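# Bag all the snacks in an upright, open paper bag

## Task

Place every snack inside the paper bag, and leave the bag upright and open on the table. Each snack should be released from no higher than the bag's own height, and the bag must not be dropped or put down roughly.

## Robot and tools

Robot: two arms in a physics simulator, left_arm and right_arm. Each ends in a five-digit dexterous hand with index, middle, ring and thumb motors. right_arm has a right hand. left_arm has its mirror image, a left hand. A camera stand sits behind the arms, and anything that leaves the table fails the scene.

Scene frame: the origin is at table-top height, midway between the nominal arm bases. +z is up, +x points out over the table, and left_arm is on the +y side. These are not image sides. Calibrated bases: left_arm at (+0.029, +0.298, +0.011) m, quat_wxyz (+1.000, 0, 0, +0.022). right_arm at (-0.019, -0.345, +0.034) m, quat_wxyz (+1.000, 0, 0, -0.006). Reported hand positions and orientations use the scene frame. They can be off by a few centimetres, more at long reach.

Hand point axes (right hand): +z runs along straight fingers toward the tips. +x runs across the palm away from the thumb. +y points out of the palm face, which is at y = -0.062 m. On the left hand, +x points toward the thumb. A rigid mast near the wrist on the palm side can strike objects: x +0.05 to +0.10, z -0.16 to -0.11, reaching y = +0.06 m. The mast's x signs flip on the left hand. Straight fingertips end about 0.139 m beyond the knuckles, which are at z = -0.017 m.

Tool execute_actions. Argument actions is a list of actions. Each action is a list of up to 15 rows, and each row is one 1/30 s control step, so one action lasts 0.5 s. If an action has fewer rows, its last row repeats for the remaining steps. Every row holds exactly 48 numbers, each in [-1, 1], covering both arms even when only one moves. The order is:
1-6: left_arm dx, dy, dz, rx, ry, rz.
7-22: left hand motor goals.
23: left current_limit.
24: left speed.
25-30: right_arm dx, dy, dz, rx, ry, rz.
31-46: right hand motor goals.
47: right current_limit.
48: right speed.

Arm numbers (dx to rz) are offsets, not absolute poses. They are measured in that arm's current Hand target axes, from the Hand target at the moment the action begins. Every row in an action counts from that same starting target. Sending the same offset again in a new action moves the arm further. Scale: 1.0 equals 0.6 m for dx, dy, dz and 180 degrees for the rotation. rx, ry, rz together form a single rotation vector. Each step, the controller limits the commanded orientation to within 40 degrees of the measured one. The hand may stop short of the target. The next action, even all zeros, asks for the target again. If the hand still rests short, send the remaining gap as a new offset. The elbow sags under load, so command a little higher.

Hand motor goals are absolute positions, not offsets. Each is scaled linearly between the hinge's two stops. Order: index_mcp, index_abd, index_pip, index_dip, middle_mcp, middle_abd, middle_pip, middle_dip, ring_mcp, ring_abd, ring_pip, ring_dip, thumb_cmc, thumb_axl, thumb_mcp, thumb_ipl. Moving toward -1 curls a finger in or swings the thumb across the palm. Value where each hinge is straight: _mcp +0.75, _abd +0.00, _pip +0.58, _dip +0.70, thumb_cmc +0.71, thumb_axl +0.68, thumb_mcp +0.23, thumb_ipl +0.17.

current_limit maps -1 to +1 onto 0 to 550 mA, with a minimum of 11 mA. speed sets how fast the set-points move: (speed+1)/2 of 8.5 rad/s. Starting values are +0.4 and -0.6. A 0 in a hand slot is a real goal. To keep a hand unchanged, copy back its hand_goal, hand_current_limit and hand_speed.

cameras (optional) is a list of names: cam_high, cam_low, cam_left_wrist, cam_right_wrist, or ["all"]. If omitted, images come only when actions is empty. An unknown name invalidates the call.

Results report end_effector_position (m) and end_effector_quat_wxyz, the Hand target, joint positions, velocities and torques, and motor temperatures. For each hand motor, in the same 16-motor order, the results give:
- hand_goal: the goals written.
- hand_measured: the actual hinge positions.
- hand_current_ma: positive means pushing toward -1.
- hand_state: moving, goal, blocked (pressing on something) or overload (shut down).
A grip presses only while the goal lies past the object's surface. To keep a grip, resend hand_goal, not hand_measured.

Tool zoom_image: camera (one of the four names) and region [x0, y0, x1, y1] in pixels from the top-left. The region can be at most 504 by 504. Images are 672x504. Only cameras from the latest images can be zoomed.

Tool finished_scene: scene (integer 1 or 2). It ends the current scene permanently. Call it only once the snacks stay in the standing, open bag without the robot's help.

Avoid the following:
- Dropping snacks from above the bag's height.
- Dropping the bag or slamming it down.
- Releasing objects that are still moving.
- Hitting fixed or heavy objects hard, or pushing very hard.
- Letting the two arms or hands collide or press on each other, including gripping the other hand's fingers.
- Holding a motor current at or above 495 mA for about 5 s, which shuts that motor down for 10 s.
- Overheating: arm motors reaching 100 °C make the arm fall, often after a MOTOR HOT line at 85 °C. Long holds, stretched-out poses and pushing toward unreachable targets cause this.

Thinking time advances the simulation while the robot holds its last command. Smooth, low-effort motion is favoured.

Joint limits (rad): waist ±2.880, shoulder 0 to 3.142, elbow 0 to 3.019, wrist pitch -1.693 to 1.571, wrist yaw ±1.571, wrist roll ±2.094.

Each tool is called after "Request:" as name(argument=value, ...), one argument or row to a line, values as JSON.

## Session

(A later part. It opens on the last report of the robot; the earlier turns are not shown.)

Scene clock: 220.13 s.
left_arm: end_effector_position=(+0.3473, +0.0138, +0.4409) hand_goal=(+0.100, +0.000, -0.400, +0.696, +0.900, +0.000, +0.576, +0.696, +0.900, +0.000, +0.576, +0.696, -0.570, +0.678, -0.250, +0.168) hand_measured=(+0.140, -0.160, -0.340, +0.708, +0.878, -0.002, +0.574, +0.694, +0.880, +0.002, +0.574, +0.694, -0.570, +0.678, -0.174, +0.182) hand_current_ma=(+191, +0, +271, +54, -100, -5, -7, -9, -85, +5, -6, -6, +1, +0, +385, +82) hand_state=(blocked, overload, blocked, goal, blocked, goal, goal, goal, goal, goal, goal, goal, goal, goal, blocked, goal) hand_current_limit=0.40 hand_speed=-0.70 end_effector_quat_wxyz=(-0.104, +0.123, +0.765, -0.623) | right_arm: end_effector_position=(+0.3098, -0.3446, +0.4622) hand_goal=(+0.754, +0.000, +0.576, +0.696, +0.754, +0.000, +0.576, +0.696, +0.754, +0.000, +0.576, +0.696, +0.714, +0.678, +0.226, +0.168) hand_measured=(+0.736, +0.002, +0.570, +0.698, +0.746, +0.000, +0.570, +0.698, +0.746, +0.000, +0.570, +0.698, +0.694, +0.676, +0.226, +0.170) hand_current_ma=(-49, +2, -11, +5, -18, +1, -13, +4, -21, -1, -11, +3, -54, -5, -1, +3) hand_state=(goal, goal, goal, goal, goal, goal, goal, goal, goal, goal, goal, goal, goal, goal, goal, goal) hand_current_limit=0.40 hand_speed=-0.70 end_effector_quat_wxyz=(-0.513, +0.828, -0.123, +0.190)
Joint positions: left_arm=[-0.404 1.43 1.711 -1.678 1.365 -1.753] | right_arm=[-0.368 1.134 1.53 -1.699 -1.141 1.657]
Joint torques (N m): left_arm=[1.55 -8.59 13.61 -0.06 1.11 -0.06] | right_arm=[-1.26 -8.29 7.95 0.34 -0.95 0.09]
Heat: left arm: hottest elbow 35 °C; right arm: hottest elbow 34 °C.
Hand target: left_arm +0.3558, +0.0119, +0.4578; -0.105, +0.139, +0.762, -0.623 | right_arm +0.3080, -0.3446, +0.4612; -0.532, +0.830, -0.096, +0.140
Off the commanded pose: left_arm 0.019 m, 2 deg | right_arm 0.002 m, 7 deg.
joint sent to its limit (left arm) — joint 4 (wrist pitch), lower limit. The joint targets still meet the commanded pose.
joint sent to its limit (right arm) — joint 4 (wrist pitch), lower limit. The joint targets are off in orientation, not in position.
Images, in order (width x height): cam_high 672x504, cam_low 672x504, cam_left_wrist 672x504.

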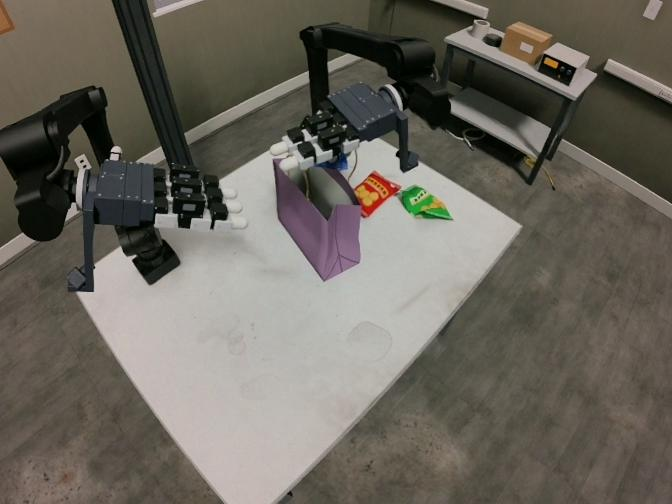

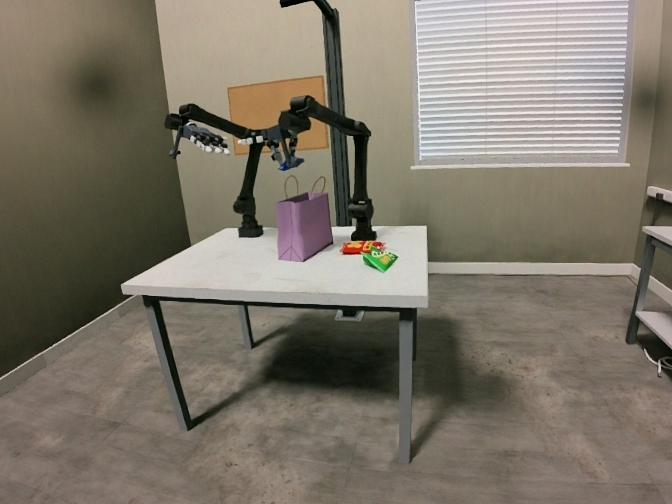

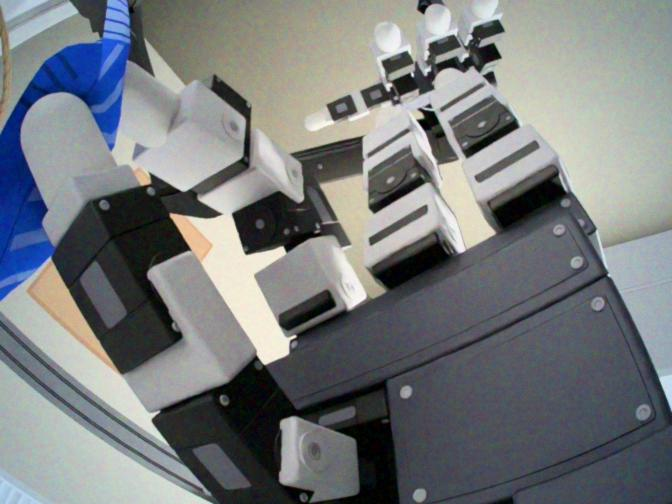

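Request:
execute_actions(
  actions=[
    [[0,0.1141,0.0243,0,0,0,0.1,0,-0.4,0.696,0.9,0,0.576,0.696,0.9,0,0.576,0.696,-0.571,0.678,-0.25,0.168,0.4,-0.7,0,0,0,0,0,0,0.754,0,0.576,0.696,0.754,0,0.576,0.696,0.754,0,0.576,0.696,0.714,0.678,0.226,0.168,0.4,-0.7]],
  ],
  cameras=["cam_low", "cam_left_wrist", "cam_high"],
)

Request:
zoom_image(
  camera="cam_high",
  region=[260, 90, 420, 250],
)

Request:
zoom_image(
  camera="cam_low",
  region=[240, 130, 360, 230],
)

Scene clock: 222.67 s.
left_arm: end_effector_position=(+0.3522, +0.0128, +0.3922) hand_goal=(+0.100, +0.000, -0.400, +0.696, +0.900, +0.000, +0.576, +0.696, +0.900, +0.000, +0.576, +0.696, -0.570, +0.678, -0.250, +0.168) hand_measured=(+0.140, -0.160, -0.340, +0.708, +0.880, -0.002, +0.574, +0.694, +0.884, +0.002, +0.574, +0.694, -0.570, +0.678, -0.174, +0.182) hand_current_ma=(+191, +0, +271, +54, -91, -5, -7, -9, -76, +5, -6, -6, +1, +0, +385, +82) hand_state=(blocked, overload, blocked, goal, blocked, goal, goal, goal, goal, goal, goal, goal, goal, goal, blocked, goal) hand_current_limit=0.40 hand_speed=-0.70 end_effector_quat_wxyz=(-0.105, +0.138, +0.763, -0.622) | right_arm: end_effector_position=(+0.3098, -0.3446, +0.4622) hand_goal=(+0.754, +0.000, +0.576, +0.696, +0.754, +0.000, +0.576, +0.696, +0.754, +0.000, +0.576, +0.696, +0.714, +0.678, +0.226, +0.168) hand_measured=(+0.736, +0.002, +0.570, +0.698, +0.746, +0.000, +0.570, +0.698, +0.746, +0.000, +0.570, +0.698, +0.694, +0.676, +0.226, +0.170) hand_current_ma=(-49, +2, -11, +5, -18, +1, -13, +4, -21, -1, -11, +3, -54, -5, -1, +3) hand_state=(goal, goal, goal, goal, goal, goal, goal, goal, goal, goal, goal, goal, goal, goal, goal, goal) hand_current_limit=0.40 hand_speed=-0.70 end_effector_quat_wxyz=(-0.513, +0.828, -0.123, +0.190)
Joint positions: left_arm=[-0.404 1.44 1.595 -1.655 1.365 -1.631] | right_arm=[-0.368 1.134 1.53 -1.699 -1.141 1.657]
Joint torques (N m): left_arm=[1.44 -9.17 9.2 0.49 1.24 0.07] | right_arm=[-0.67 -7.47 7.75 0.38 -0.94 0.11]
Heat: left arm: hottest elbow 35 °C; right arm: hottest elbow 35 °C.
Hand target: left_arm +0.3564, +0.0112, +0.3878; -0.105, +0.139, +0.762, -0.623 | right_arm +0.3080, -0.3446, +0.4612; -0.532, +0.830, -0.096, +0.140
Off the commanded pose: left_arm 0.006 m, 0 deg | right_arm 0.002 m, 7 deg.
joint sent to its limit (right arm) — joint 4 (wrist pitch), lower limit. The joint targets are off in orientation, not in position.
Images, in order (width x height): cam_high 672x504, cam_low 672x504, cam_left_wrist 672x504.

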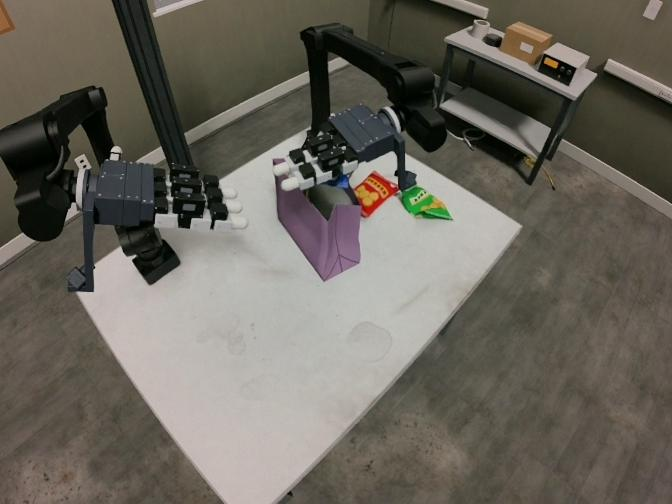

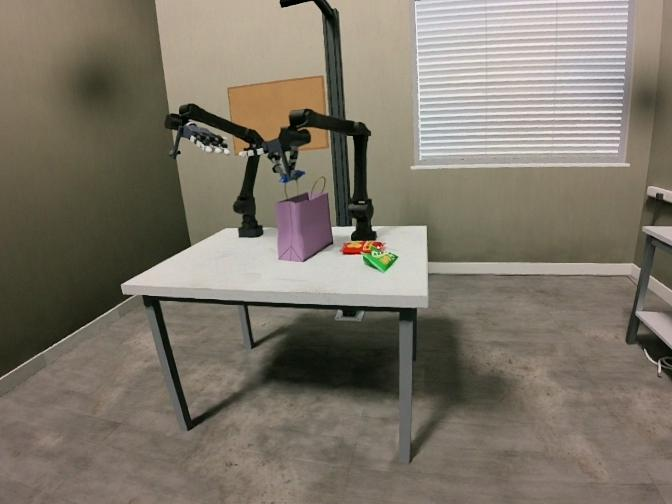

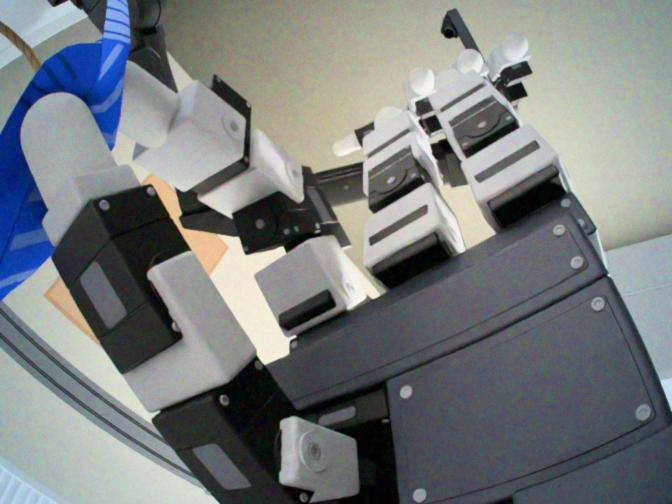

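Scaled by 3.150.

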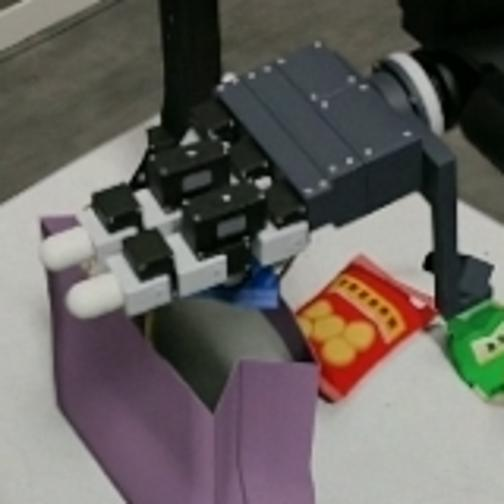

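Scaled by 4.200.

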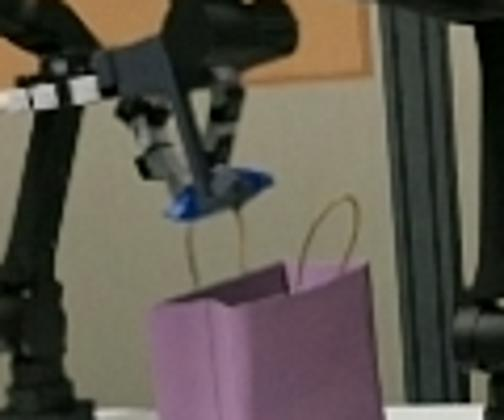

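Request:
execute_actions(
  actions=[
    [[-0.0025,0.0862,0.0355,0,0,0,0.1,0,-0.4,0.696,0.9,0,0.576,0.696,0.9,0,0.576,0.696,-0.571,0.678,-0.25,0.168,0.4,-0.7,0,0,0,0,0,0,0.754,0,0.576,0.696,0.754,0,0.576,0.696,0.754,0,0.576,0.696,0.714,0.678,0.226,0.168,0.4,-0.7]],
  ],
  cameras=["cam_low", "cam_left_wrist", "cam_high"],
)

Request:
zoom_image(
  camera="cam_high",
  region=[260, 110, 420, 270],
)

Request:
zoom_image(
  camera="cam_low",
  region=[250, 140, 350, 230],
)

Scene clock: 226.13 s.
left_arm: end_effector_position=(+0.3599, +0.0040, +0.3326) hand_goal=(+0.100, +0.000, -0.400, +0.696, +0.900, +0.000, +0.576, +0.696, +0.900, +0.000, +0.576, +0.696, -0.570, +0.678, -0.250, +0.168) hand_measured=(+0.140, -0.160, -0.340, +0.708, +0.882, -0.002, +0.574, +0.694, +0.884, +0.002, +0.574, +0.694, -0.570, +0.678, -0.174, +0.182) hand_current_ma=(+191, +0, +271, +54, -85, -5, -7, -9, -71, +5, -6, -6, +1, +0, +385, +82) hand_state=(blocked, overload, blocked, goal, goal, goal, goal, goal, goal, goal, goal, goal, goal, goal, blocked, goal) hand_current_limit=0.40 hand_speed=-0.70 end_effector_quat_wxyz=(-0.106, +0.136, +0.763, -0.623) | right_arm: end_effector_position=(+0.3098, -0.3446, +0.4622) hand_goal=(+0.754, +0.000, +0.576, +0.696, +0.754, +0.000, +0.576, +0.696, +0.754, +0.000, +0.576, +0.696, +0.714, +0.678, +0.226, +0.168) hand_measured=(+0.736, +0.002, +0.570, +0.698, +0.746, +0.000, +0.570, +0.698, +0.746, +0.000, +0.570, +0.698, +0.694, +0.676, +0.226, +0.170) hand_current_ma=(-49, +2, -11, +5, -18, +1, -13, +4, -21, -1, -11, +3, -54, -5, -1, +3) hand_state=(goal, goal, goal, goal, goal, goal, goal, goal, goal, goal, goal, goal, goal, goal, goal, goal) hand_current_limit=0.40 hand_speed=-0.70 end_effector_quat_wxyz=(-0.513, +0.828, -0.123, +0.190)
Joint positions: left_arm=[-0.415 1.443 1.438 -1.429 1.367 -1.702] | right_arm=[-0.368 1.134 1.53 -1.699 -1.141 1.657]
Joint torques (N m): left_arm=[0.5 -11.22 8.81 0.87 1.12 -0.07] | right_arm=[-1.38 -7.94 7.8 0.32 -0.9 0.09]
Heat: left arm: hottest elbow 35 °C; right arm: hottest elbow 35 °C.
Hand target: left_arm +0.3549, +0.0006, +0.3329; -0.105, +0.139, +0.762, -0.623 | right_arm +0.3080, -0.3446, +0.4612; -0.532, +0.830, -0.096, +0.140
Off the commanded pose: left_arm 0.006 m, 0 deg | right_arm 0.002 m, 7 deg.
joint sent to its limit (right arm) — joint 4 (wrist pitch), lower limit. The joint targets are off in orientation, not in position.
Images, in order (width x height): cam_high 672x504, cam_low 672x504, cam_left_wrist 672x504.

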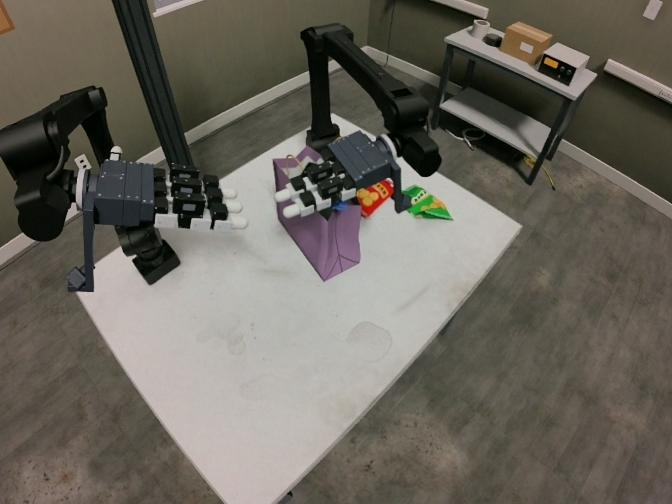

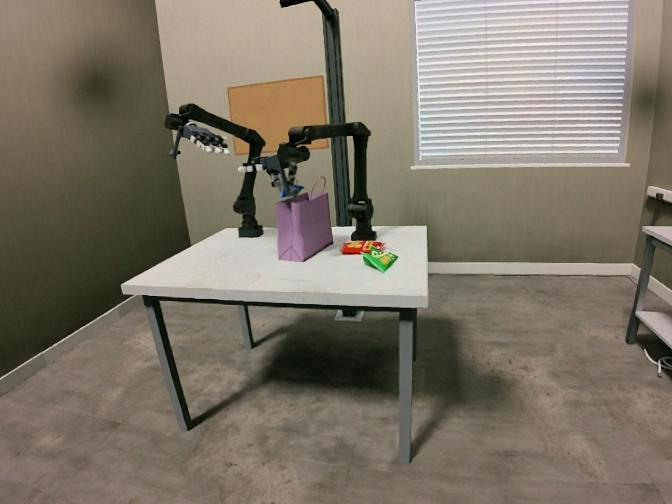

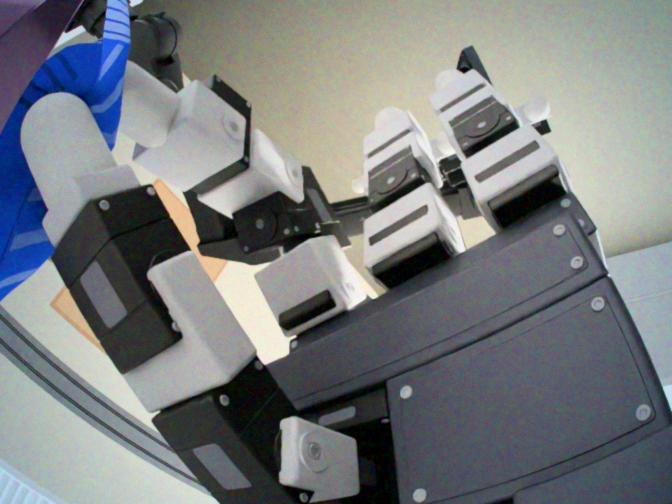

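Scaled by 3.150.

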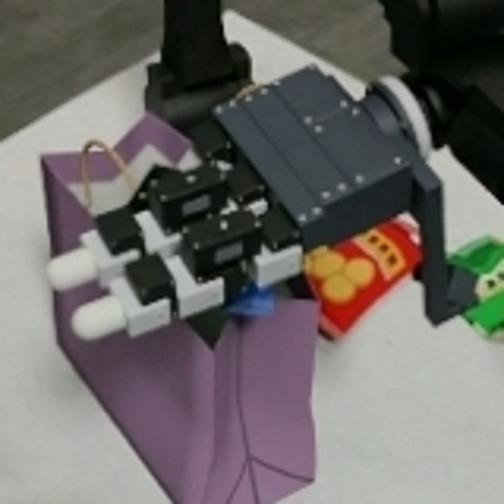

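Scaled by 5.040.

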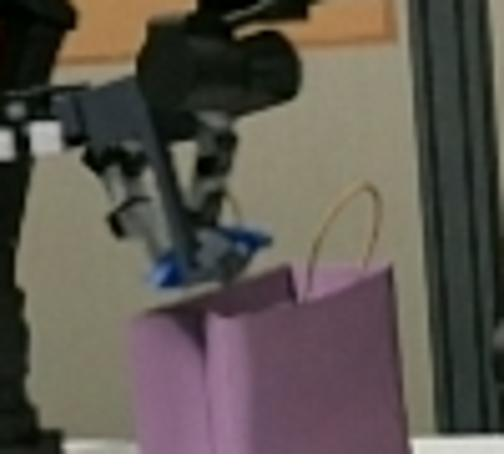

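Request:
execute_actions(
  actions=[
    [[0.0497,0,0.0057,0,0,0,0.1,0,-0.4,0.696,0.9,0,0.576,0.696,0.9,0,0.576,0.696,-0.571,0.678,-0.25,0.168,0.4,-0.7,0,0,0,0,0,0,0.754,0,0.576,0.696,0.754,0,0.576,0.696,0.754,0,0.576,0.696,0.714,0.678,0.226,0.168,0.4,-0.7],[0.0497,0.02,0.0127,0,0,0,0.1,0,-0.4,0.696,0.9,0,0.576,0.696,0.9,0,0.576,0.696,-0.571,0.678,-0.25,0.168,0.4,-0.7,0,0,0,0,0,0,0.754,0,0.576,0.696,0.754,0,0.576,0.696,0.754,0,0.576,0.696,0.714,0.678,0.226,0.168,0.4,-0.7],[0.0497,0.0315,0.0127,0,0,0,0.1,0,-0.4,0.696,0.9,0,0.576,0.696,0.9,0,0.576,0.696,-0.571,0.678,-0.25,0.168,0.4,-0.7,0,0,0,0,0,0,0.754,0,0.576,0.696,0.754,0,0.576,0.696,0.754,0,0.576,0.696,0.714,0.678,0.226,0.168,0.4,-0.7]],
  ],
  cameras=["cam_low", "cam_left_wrist", "cam_high"],
)

Request:
zoom_image(
  camera="cam_high",
  region=[260, 110, 420, 270],
)

Request:
zoom_image(
  camera="cam_low",
  region=[250, 140, 350, 230],
)

Scene clock: 228.50 s.
left_arm: end_effector_position=(+0.3325, +0.0094, +0.3097) hand_goal=(+0.100, +0.000, -0.400, +0.696, +0.900, +0.000, +0.576, +0.696, +0.900, +0.000, +0.576, +0.696, -0.570, +0.678, -0.250, +0.168) hand_measured=(+0.140, -0.166, -0.342, +0.708, +0.882, -0.002, +0.574, +0.694, +0.884, +0.002, +0.574, +0.694, -0.568, +0.678, -0.174, +0.182) hand_current_ma=(+191, +0, +258, +54, -85, -5, -7, -9, -71, +5, -6, -6, +6, +0, +385, +82) hand_state=(blocked, overload, blocked, goal, goal, goal, goal, goal, goal, goal, goal, goal, goal, goal, blocked, goal) hand_current_limit=0.40 hand_speed=-0.70 end_effector_quat_wxyz=(-0.108, +0.134, +0.763, -0.623) | right_arm: end_effector_position=(+0.3098, -0.3446, +0.4622) hand_goal=(+0.754, +0.000, +0.576, +0.696, +0.754, +0.000, +0.576, +0.696, +0.754, +0.000, +0.576, +0.696, +0.714, +0.678, +0.226, +0.168) hand_measured=(+0.736, +0.002, +0.570, +0.698, +0.746, +0.000, +0.570, +0.698, +0.746, +0.000, +0.570, +0.698, +0.694, +0.676, +0.226, +0.170) hand_current_ma=(-49, +2, -11, +5, -18, +1, -13, +4, -21, -1, -11, +3, -54, -5, -1, +3) hand_state=(goal, goal, goal, goal, goal, goal, goal, goal, goal, goal, goal, goal, goal, goal, goal, goal) hand_current_limit=0.40 hand_speed=-0.70 end_effector_quat_wxyz=(-0.513, +0.828, -0.123, +0.190)
Joint positions: left_arm=[-0.427 1.366 1.298 -1.314 1.366 -1.76] | right_arm=[-0.368 1.134 1.53 -1.699 -1.141 1.657]
Joint torques (N m): left_arm=[0.5 -10.81 8.75 0.79 1.03 -0.07] | right_arm=[-1.44 -7.77 7.75 0.49 -0.87 0.1]
Heat: left arm: hottest elbow 35 °C; right arm: hottest elbow 35 °C.
Hand target: left_arm +0.3259, +0.0074, +0.3124; -0.105, +0.139, +0.762, -0.623 | right_arm +0.3080, -0.3446, +0.4612; -0.532, +0.830, -0.096, +0.140
Off the commanded pose: left_arm 0.007 m, 1 deg | right_arm 0.002 m, 7 deg.
joint sent to its limit (right arm) — joint 4 (wrist pitch), lower limit. The joint targets are off in orientation, not in position.
Images, in order (width x height): cam_high 672x504, cam_low 672x504, cam_left_wrist 672x504.

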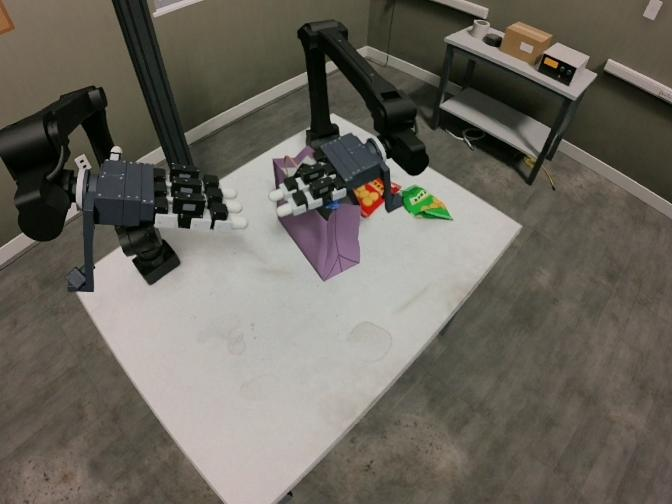

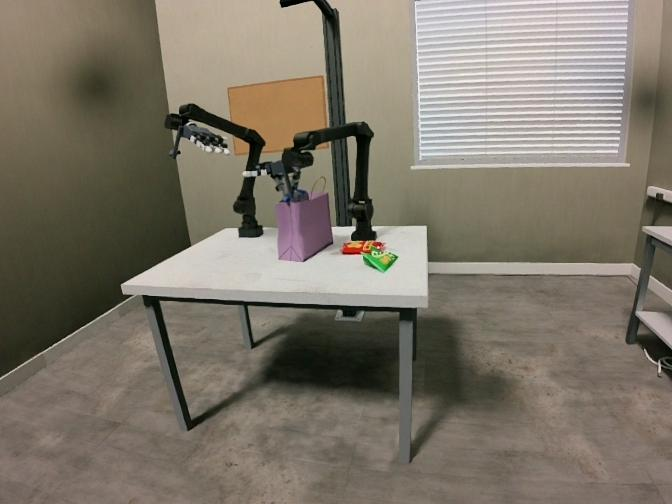

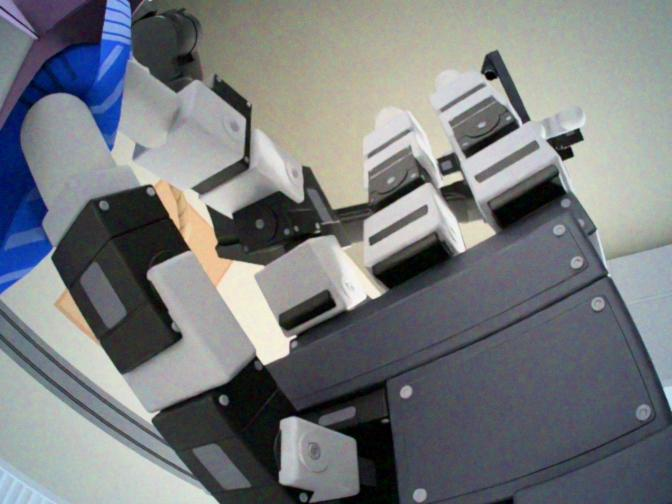

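Scaled by 3.150.

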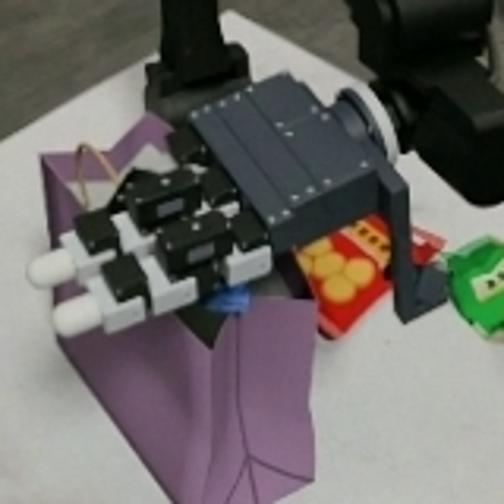

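Scaled by 5.040.

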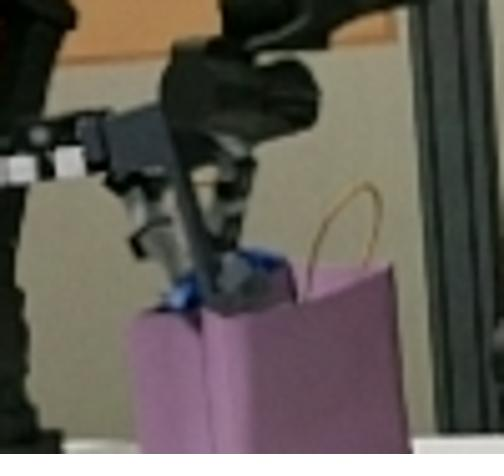

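Request:
execute_actions(
  actions=[
    [[0,0,0,0,0,0,0.12,0,-0.2,0.696,0.9,0,0.576,0.696,0.9,0,0.576,0.696,-0.571,0.678,0.0,0.168,0.4,-0.7,0,0,0,0,0,0,0.754,0,0.576,0.696,0.754,0,0.576,0.696,0.754,0,0.576,0.696,0.714,0.678,0.226,0.168,0.4,-0.7]],
    [[0,0,0,0,0,0,0.15,0,-0.05,0.696,0.9,0,0.576,0.696,0.9,0,0.576,0.696,-0.571,0.678,0.2,0.168,0.4,-0.7,0,0,0,0,0,0,0.754,0,0.576,0.696,0.754,0,0.576,0.696,0.754,0,0.576,0.696,0.714,0.678,0.226,0.168,0.4,-0.7]],
  ],
  cameras=["cam_low", "cam_left_wrist", "cam_high"],
)

Request:
zoom_image(
  camera="cam_high",
  region=[260, 110, 420, 270],
)

Request:
zoom_image(
  camera="cam_low",
  region=[250, 140, 350, 230],
)

Scene clock: 230.47 s.
left_arm: end_effector_position=(+0.3331, +0.0091, +0.3106) hand_goal=(+0.150, +0.000, -0.050, +0.696, +0.900, +0.000, +0.576, +0.696, +0.900, +0.000, +0.576, +0.696, -0.570, +0.678, +0.200, +0.168) hand_measured=(+0.138, -0.166, -0.054, +0.700, +0.882, -0.002, +0.574, +0.694, +0.884, +0.002, +0.574, +0.694, -0.568, +0.678, +0.196, +0.170) hand_current_ma=(-57, +0, -12, +12, -85, -5, -7, -9, -71, +5, -6, -6, +6, +0, -16, +9) hand_state=(goal, overload, goal, goal, goal, goal, goal, goal, goal, goal, goal, goal, goal, goal, goal, goal) hand_current_limit=0.40 hand_speed=-0.70 end_effector_quat_wxyz=(-0.108, +0.132, +0.763, -0.623) | right_arm: end_effector_position=(+0.3098, -0.3446, +0.4622) hand_goal=(+0.754, +0.000, +0.576, +0.696, +0.754, +0.000, +0.576, +0.696, +0.754, +0.000, +0.576, +0.696, +0.714, +0.678, +0.226, +0.168) hand_measured=(+0.736, +0.002, +0.570, +0.698, +0.746, +0.000, +0.570, +0.698, +0.746, +0.000, +0.570, +0.698, +0.694, +0.676, +0.226, +0.170) hand_current_ma=(-49, +2, -11, +5, -18, +1, -13, +4, -21, -1, -11, +3, -54, -5, -1, +3) hand_state=(goal, goal, goal, goal, goal, goal, goal, goal, goal, goal, goal, goal, goal, goal, goal, goal) hand_current_limit=0.40 hand_speed=-0.70 end_effector_quat_wxyz=(-0.513, +0.828, -0.123, +0.190)
Joint positions: left_arm=[-0.427 1.364 1.298 -1.302 1.365 -1.778] | right_arm=[-0.368 1.134 1.53 -1.699 -1.141 1.657]
Joint torques (N m): left_arm=[0.38 -10.75 8.43 0.96 1.01 -0.04] | right_arm=[-1.38 -7.41 7.8 0.39 -0.91 0.1]
Heat: left arm: hottest elbow 35 °C; right arm: hottest elbow 35 °C.
Hand target: left_arm +0.3259, +0.0073, +0.3124; -0.105, +0.139, +0.762, -0.623 | right_arm +0.3080, -0.3446, +0.4612; -0.532, +0.830, -0.096, +0.140
Off the commanded pose: left_arm 0.008 m, 1 deg | right_arm 0.002 m, 7 deg.
joint sent to its limit (right arm) — joint 4 (wrist pitch), lower limit. The joint targets are off in orientation, not in position.
Images, in order (width x height): cam_high 672x504, cam_low 672x504, cam_left_wrist 672x504.

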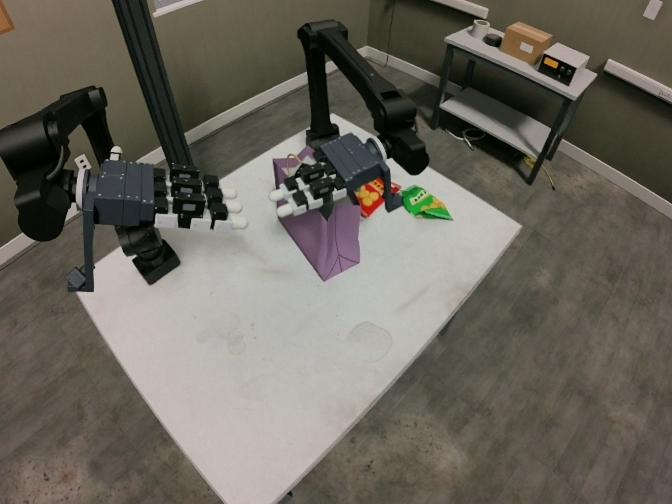

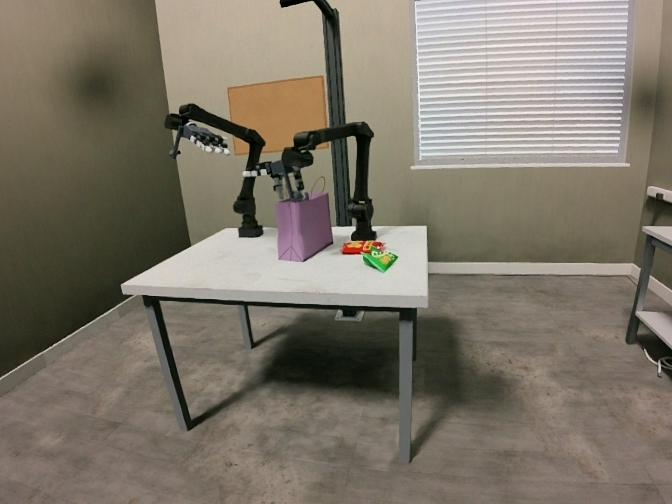

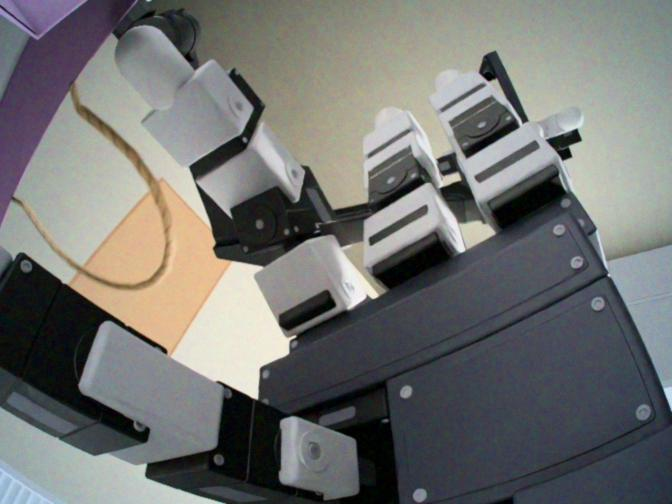

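Scaled by 3.150.

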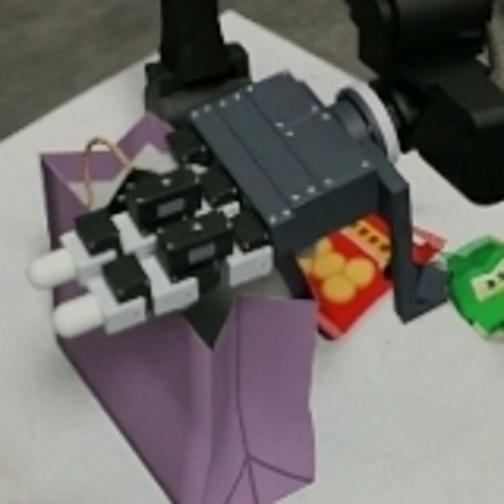

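Scaled by 5.040.

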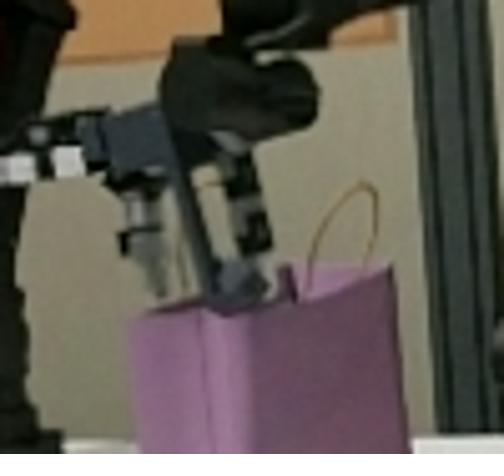

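Request:
execute_actions(
  actions=[
    [[0,-0.1271,-0.027,0,0,0,0.15,0,-0.05,0.696,0.9,0,0.576,0.696,0.9,0,0.576,0.696,-0.571,0.678,0.2,0.168,0.4,-0.7,0,0,0,0,0,0,0.754,0,0.576,0.696,0.754,0,0.576,0.696,0.754,0,0.576,0.696,0.714,0.678,0.226,0.168,0.4,-0.7]],
    [[-0.0167,-0.0881,-0.0666,0,-0.0272,-0.0058,0.15,0,0.1,0.696,0.9,0,0.576,0.696,0.9,0,0.576,0.696,-0.571,0.678,0.226,0.168,0.4,-0.7,0,0,0,0,0,0,0.754,0,0.576,0.696,0.754,0,0.576,0.696,0.754,0,0.576,0.696,0.714,0.678,0.226,0.168,0.4,-0.7]],
    [[-0.0138,0.0132,-0.1422,0,-0.0435,-0.0092,0.138,0,0.4,0.696,0.9,0,0.576,0.696,0.9,0,0.576,0.696,-0.571,0.678,0.226,0.168,0.4,-0.7,0,0,0,0,0,0,0.754,0,0.576,0.696,0.754,0,0.576,0.696,0.754,0,0.576,0.696,0.714,0.678,0.226,0.168,0.4,-0.7]],
  ],
  cameras=["cam_low", "cam_high"],
)

Request:
zoom_image(
  camera="cam_high",
  region=[260, 110, 420, 270],
)

Scene clock: 235.67 s.
left_arm: end_effector_position=(+0.3706, +0.1125, +0.4361) hand_goal=(+0.138, +0.000, +0.400, +0.696, +0.900, +0.000, +0.576, +0.696, +0.900, +0.000, +0.576, +0.696, -0.570, +0.678, +0.226, +0.168) hand_measured=(+0.132, -0.166, +0.394, +0.698, +0.882, -0.002, +0.574, +0.694, +0.884, +0.002, +0.574, +0.694, -0.570, +0.678, +0.224, +0.170) hand_current_ma=(-22, +0, -24, +11, -85, -5, -7, -9, -71, +5, -6, -6, +2, +0, -10, +7) hand_state=(goal, overload, goal, goal, goal, goal, goal, goal, goal, goal, goal, goal, goal, goal, goal, goal) hand_current_limit=0.40 hand_speed=-0.70 end_effector_quat_wxyz=(-0.029, +0.008, +0.776, -0.630) | right_arm: end_effector_position=(+0.3098, -0.3446, +0.4622) hand_goal=(+0.754, +0.000, +0.576, +0.696, +0.754, +0.000, +0.576, +0.696, +0.754, +0.000, +0.576, +0.696, +0.714, +0.678, +0.226, +0.168) hand_measured=(+0.736, +0.002, +0.570, +0.698, +0.746, +0.000, +0.570, +0.698, +0.746, +0.000, +0.570, +0.698, +0.694, +0.676, +0.226, +0.170) hand_current_ma=(-49, +2, -11, +5, -18, +1, -13, +4, -21, -1, -11, +3, -54, -5, -1, +3) hand_state=(goal, goal, goal, goal, goal, goal, goal, goal, goal, goal, goal, goal, goal, goal, goal, goal) hand_current_limit=0.40 hand_speed=-0.70 end_effector_quat_wxyz=(-0.513, +0.828, -0.123, +0.190)
Joint positions: left_arm=[-0.134 1.329 1.597 -1.677 1.363 -1.771] | right_arm=[-0.368 1.134 1.53 -1.699 -1.141 1.657]
Joint torques (N m): left_arm=[1.03 -9 13.52 -0.09 1.19 0.09] | right_arm=[-1.61 -7.18 7.75 0.34 -0.88 0.11]
Heat: left arm: hottest elbow 35 °C; right arm: hottest elbow 35 °C.
Hand target: left_arm +0.3736, +0.1119, +0.4598; -0.035, +0.051, +0.772, -0.632 | right_arm +0.3080, -0.3446, +0.4612; -0.532, +0.830, -0.096, +0.140
Off the commanded pose: left_arm 0.024 m, 5 deg | right_arm 0.002 m, 7 deg.
joint sent to its limit (left arm) — joint 4 (wrist pitch), lower limit. The joint targets are off in orientation, not in position.
joint sent to its limit (right arm) — joint 4 (wrist pitch), lower limit. The joint targets are off in orientation, not in position.
Images, in order (width x height): cam_high 672x504, cam_low 672x504.

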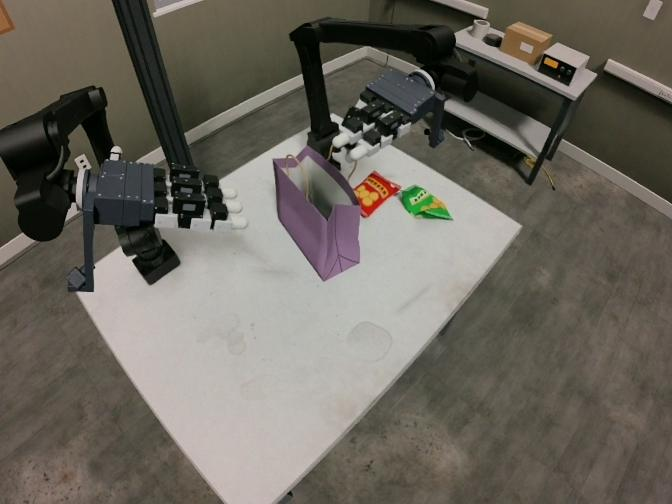

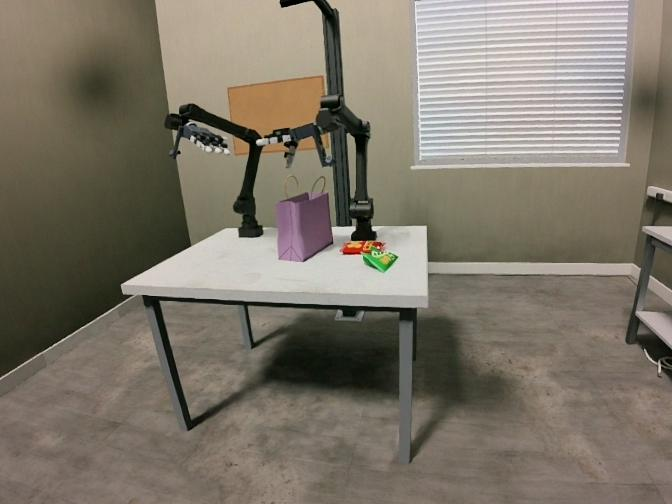

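Scaled by 3.150.

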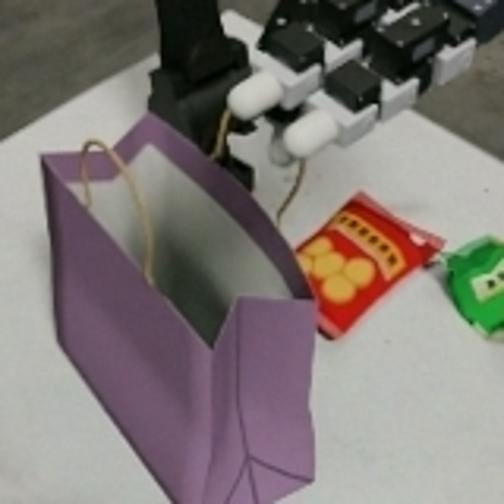

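Request:
execute_actions(
  actions=[
    [[-0.023,0.0647,-0.1435,0,-0.0435,-0.0092,0.138,0,0.576,0.696,0.85,0,0.576,0.696,0.85,0,0.576,0.696,-0.571,0.678,0.226,0.168,0.4,-0.7,0,0,0,0,0,0,0.754,0,0.576,0.696,0.754,0,0.576,0.696,0.754,0,0.576,0.696,0.714,0.678,0.226,0.168,0.4,-0.7]],
    [[-0.0277,0.129,-0.1254,0,-0.0435,-0.0092,0.138,0,0.576,0.696,0.85,0,0.576,0.696,0.85,0,0.576,0.696,-0.571,0.678,0.226,0.168,0.4,-0.7,0,0,0,0,0,0,0.754,0,0.576,0.696,0.754,0,0.576,0.696,0.754,0,0.576,0.696,0.714,0.678,0.226,0.168,0.4,-0.7]],
    [[-0.0264,0.1378,-0.087,0,-0.0489,-0.0104,0.138,0,0.576,0.696,0.85,0,0.576,0.696,0.85,0,0.576,0.696,-0.571,0.678,0.226,0.168,0.4,-0.7,0,0,0,0,0,0,0.754,0,0.576,0.696,0.754,0,0.576,0.696,0.754,0,0.576,0.696,0.714,0.678,0.226,0.168,0.4,-0.7]],
    [[-0.0295,0.1364,-0.0804,0,0,0,0.138,0,0.576,0.696,0.85,0,0.576,0.696,0.85,0,0.576,0.696,-0.571,0.678,0.226,0.168,0.4,-0.7,0,0,0,0,0,0,0.754,0,0.576,0.696,0.754,0,0.576,0.696,0.754,0,0.576,0.696,0.714,0.678,0.226,0.168,0.4,-0.7]],
    [[0,0.1304,0.0277,0,0,0,0.138,0,0.576,0.696,0.85,0,0.576,0.696,0.85,0,0.576,0.696,-0.571,0.678,0.226,0.168,0.4,-0.7,0,0,0,0,0,0,0.754,0,0.576,0.696,0.754,0,0.576,0.696,0.754,0,0.576,0.696,0.714,0.678,0.226,0.168,0.4,-0.7]],
  ],
  cameras=["cam_low", "cam_high"],
)

Request:
zoom_image(
  camera="cam_high",
  region=[340, 130, 490, 280],
)

Request:
zoom_image(
  camera="cam_low",
  region=[320, 190, 430, 290],
)

Scene clock: 239.47 s.
left_arm: end_effector_position=(+0.4158, +0.4271, +0.1553) hand_goal=(+0.138, +0.000, +0.576, +0.696, +0.850, +0.000, +0.576, +0.696, +0.850, +0.000, +0.576, +0.696, -0.570, +0.678, +0.226, +0.168) hand_measured=(+0.130, -0.166, +0.572, +0.698, +0.840, -0.002, +0.574, +0.694, +0.840, +0.002, +0.574, +0.694, -0.570, +0.678, +0.224, +0.170) hand_current_ma=(-31, +0, -18, +10, -45, -5, -7, -9, -39, +4, -6, -6, -1, +0, -9, +7) hand_state=(goal, overload, goal, goal, goal, goal, goal, goal, goal, goal, goal, goal, goal, goal, goal, goal) hand_current_limit=0.40 hand_speed=-0.70 end_effector_quat_wxyz=(+0.144, -0.173, +0.788, -0.573) | right_arm: end_effector_position=(+0.3098, -0.3446, +0.4622) hand_goal=(+0.754, +0.000, +0.576, +0.696, +0.754, +0.000, +0.576, +0.696, +0.754, +0.000, +0.576, +0.696, +0.714, +0.678, +0.226, +0.168) hand_measured=(+0.736, +0.002, +0.570, +0.698, +0.746, +0.000, +0.570, +0.698, +0.746, +0.000, +0.570, +0.698, +0.694, +0.676, +0.226, +0.170) hand_current_ma=(-49, +2, -11, +5, -18, +1, -13, +4, -21, -1, -11, +3, -54, -5, -1, +3) hand_state=(goal, goal, goal, goal, goal, goal, goal, goal, goal, goal, goal, goal, goal, goal, goal, goal) hand_current_limit=0.40 hand_speed=-0.70 end_effector_quat_wxyz=(-0.513, +0.828, -0.123, +0.190)
Joint positions: left_arm=[0.612 1.659 1.226 -1.68 1.211 -0.968] | right_arm=[-0.368 1.134 1.53 -1.699 -1.141 1.657]
Joint torques (N m): left_arm=[0.38 -11.28 8.38 -1.01 0.78 0.09] | right_arm=[-1.03 -8.12 7.76 0.49 -0.87 0.1]
Heat: left arm: hottest elbow 35 °C; right arm: hottest elbow 35 °C.
Hand target: left_arm +0.4191, +0.4249, +0.1566; +0.101, -0.118, +0.764, -0.626 | right_arm +0.3080, -0.3446, +0.4612; -0.532, +0.830, -0.096, +0.140
Off the commanded pose: left_arm 0.004 m, 10 deg | right_arm 0.002 m, 7 deg.
joint sent to its limit (left arm) — joint 4 (wrist pitch), lower limit. The joint targets are off in orientation, not in position.
joint sent to its limit (right arm) — joint 4 (wrist pitch), lower limit. The joint targets are off in orientation, not in position.
Images, in order (width x height): cam_high 672x504, cam_low 672x504.

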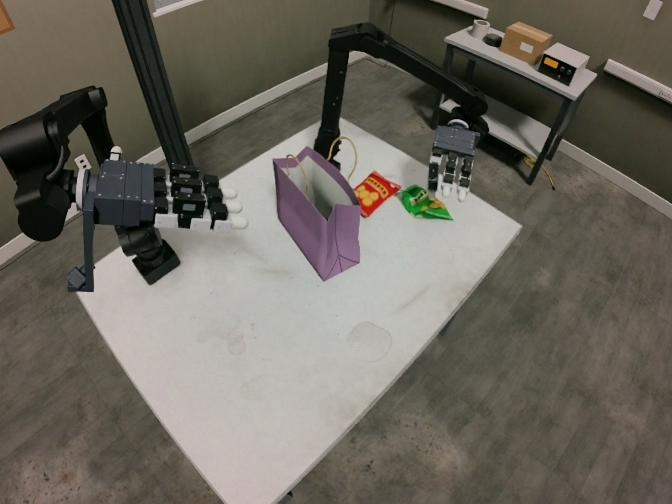

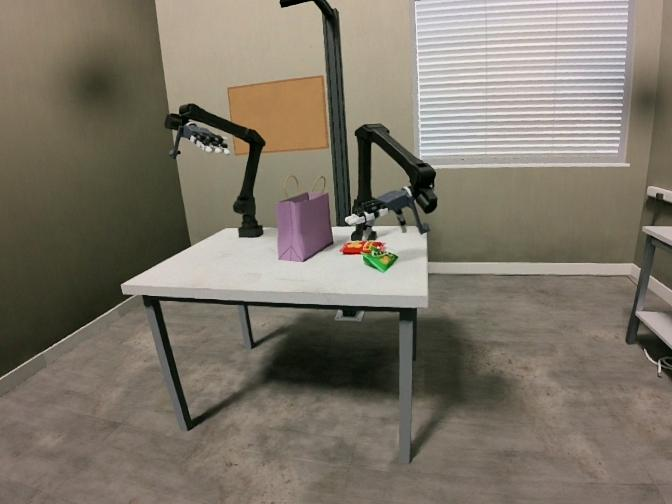

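Scaled by 3.360.

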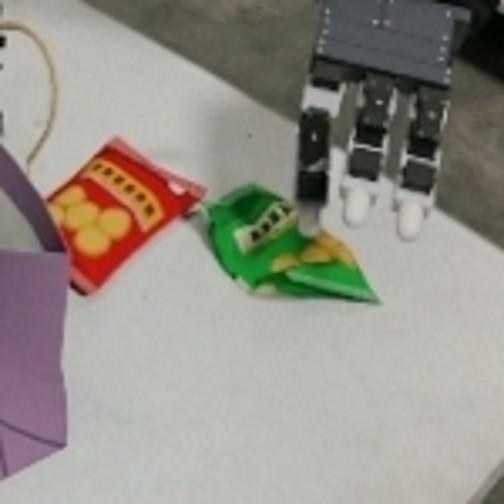

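Scaled by 4.582.

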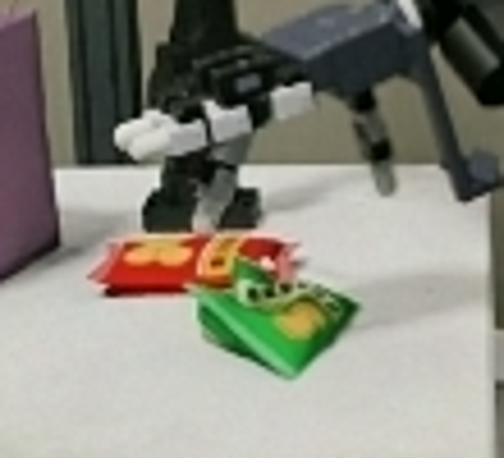

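Request:
execute_actions(
  actions=[
    [[0.0507,0.0817,0.0167,0,0,0,0.233,0,0.576,0.696,0.85,0,0.576,0.696,0.85,0,0.576,0.696,-0.571,0.678,0.226,0.168,0.4,-0.7,0,0,0,0,0,0,0.754,0,0.576,0.696,0.754,0,0.576,0.696,0.754,0,0.576,0.696,0.714,0.678,0.226,0.168,0.4,-0.7]],
    [[0,0.0815,0.0173,0,0,0,0.233,0,0.576,0.696,0.85,0,0.576,0.696,0.85,0,0.576,0.696,-0.571,0.678,0.226,0.168,0.4,-0.7,0,0,0,0,0,0,0.754,0,0.576,0.696,0.754,0,0.576,0.696,0.754,0,0.576,0.696,0.714,0.678,0.226,0.168,0.4,-0.7]],
  ],
  cameras=["cam_low", "cam_high", "cam_left_wrist"],
)

Request:
zoom_image(
  camera="cam_high",
  region=[340, 130, 490, 280],
)

Request:
zoom_image(
  camera="cam_low",
  region=[320, 190, 430, 290],
)

Scene clock: 242.70 s.
left_arm: end_effector_position=(+0.3924, +0.4107, +0.0584) hand_goal=(+0.234, +0.000, +0.576, +0.696, +0.850, +0.000, +0.576, +0.696, +0.850, +0.000, +0.576, +0.696, -0.570, +0.678, +0.226, +0.168) hand_measured=(+0.218, -0.166, +0.572, +0.698, +0.840, -0.002, +0.574, +0.694, +0.840, +0.002, +0.574, +0.694, -0.570, +0.678, +0.224, +0.170) hand_current_ma=(-72, +0, -18, +10, -45, -5, -7, -9, -39, +4, -6, -6, -1, +0, -9, +7) hand_state=(goal, overload, goal, goal, goal, goal, goal, goal, goal, goal, goal, goal, goal, goal, goal, goal) hand_current_limit=0.40 hand_speed=-0.70 end_effector_quat_wxyz=(+0.115, -0.132, +0.783, -0.597) | right_arm: end_effector_position=(+0.3098, -0.3446, +0.4622) hand_goal=(+0.754, +0.000, +0.576, +0.696, +0.754, +0.000, +0.576, +0.696, +0.754, +0.000, +0.576, +0.696, +0.714, +0.678, +0.226, +0.168) hand_measured=(+0.736, +0.002, +0.570, +0.698, +0.746, +0.000, +0.570, +0.698, +0.746, +0.000, +0.570, +0.698, +0.694, +0.676, +0.226, +0.170) hand_current_ma=(-49, +2, -11, +5, -18, +1, -13, +4, -21, -1, -11, +3, -54, -5, -1, +3) hand_state=(goal, goal, goal, goal, goal, goal, goal, goal, goal, goal, goal, goal, goal, goal, goal, goal) hand_current_limit=0.40 hand_speed=-0.70 end_effector_quat_wxyz=(-0.513, +0.828, -0.123, +0.190)
Joint positions: left_arm=[0.615 1.839 1.114 -1.68 1.174 -0.674] | right_arm=[-0.368 1.134 1.53 -1.699 -1.141 1.657]
Joint torques (N m): left_arm=[2.08 -11.11 6.15 -1.44 0.54 0.09] | right_arm=[-1.44 -7.18 7.72 0.5 -0.93 0.1]
Heat: left arm: hottest elbow 35 °C; right arm: hottest elbow 35 °C.
Hand target: left_arm +0.3909, +0.4148, +0.0564; +0.101, -0.119, +0.764, -0.626 | right_arm +0.3080, -0.3446, +0.4612; -0.532, +0.830, -0.096, +0.140
Off the commanded pose: left_arm 0.005 m, 5 deg | right_arm 0.002 m, 7 deg.
joint sent to its limit (left arm) — joint 4 (wrist pitch), lower limit. The joint targets are off in orientation, not in position.
joint sent to its limit (right arm) — joint 4 (wrist pitch), lower limit. The joint targets are off in orientation, not in position.
Images, in order (width x height): cam_high 672x504, cam_low 672x504, cam_left_wrist 672x504.

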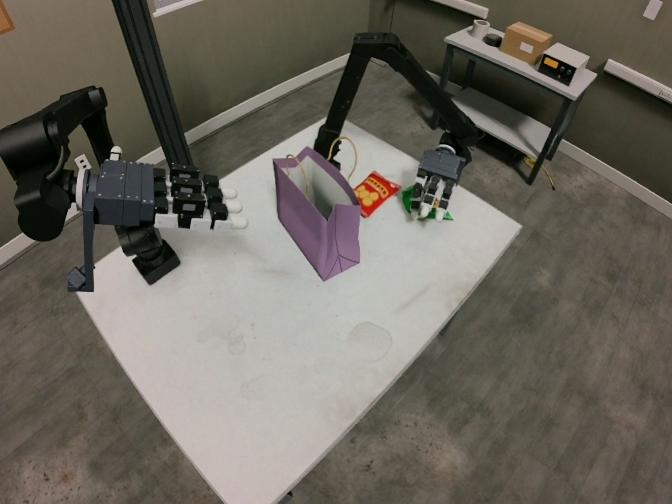

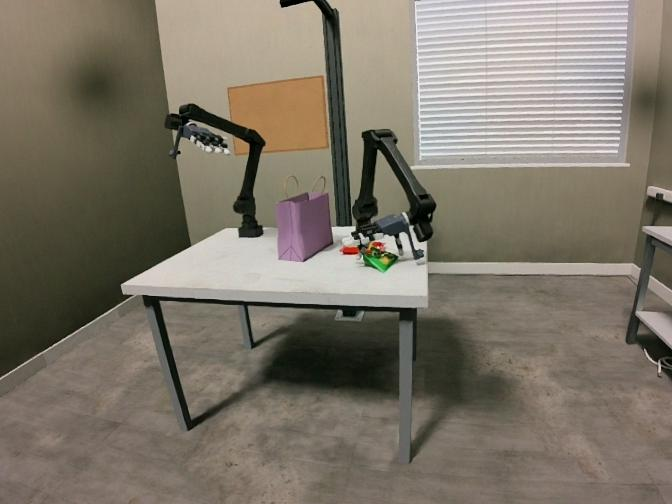

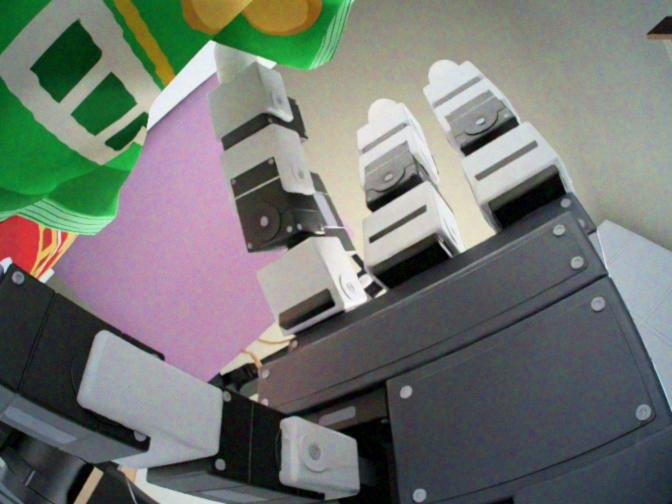

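Scaled by 3.360.

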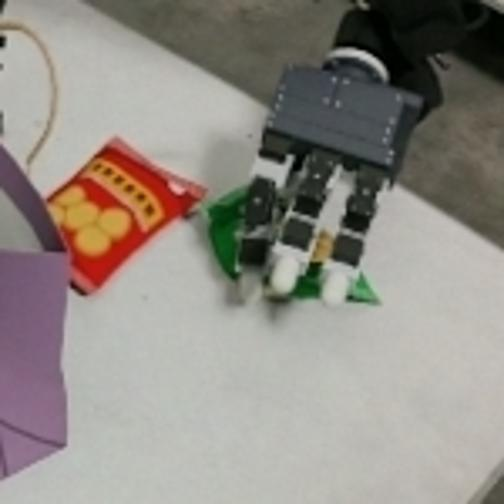

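Scaled by 4.582.

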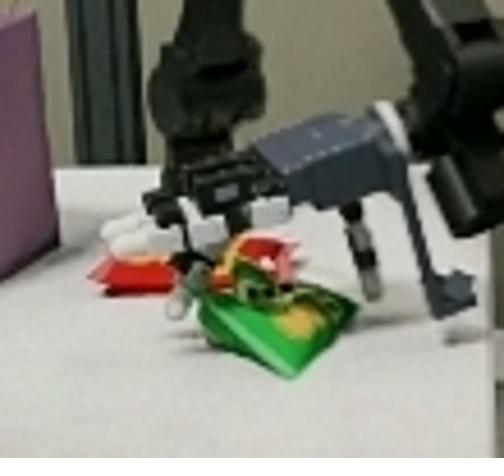

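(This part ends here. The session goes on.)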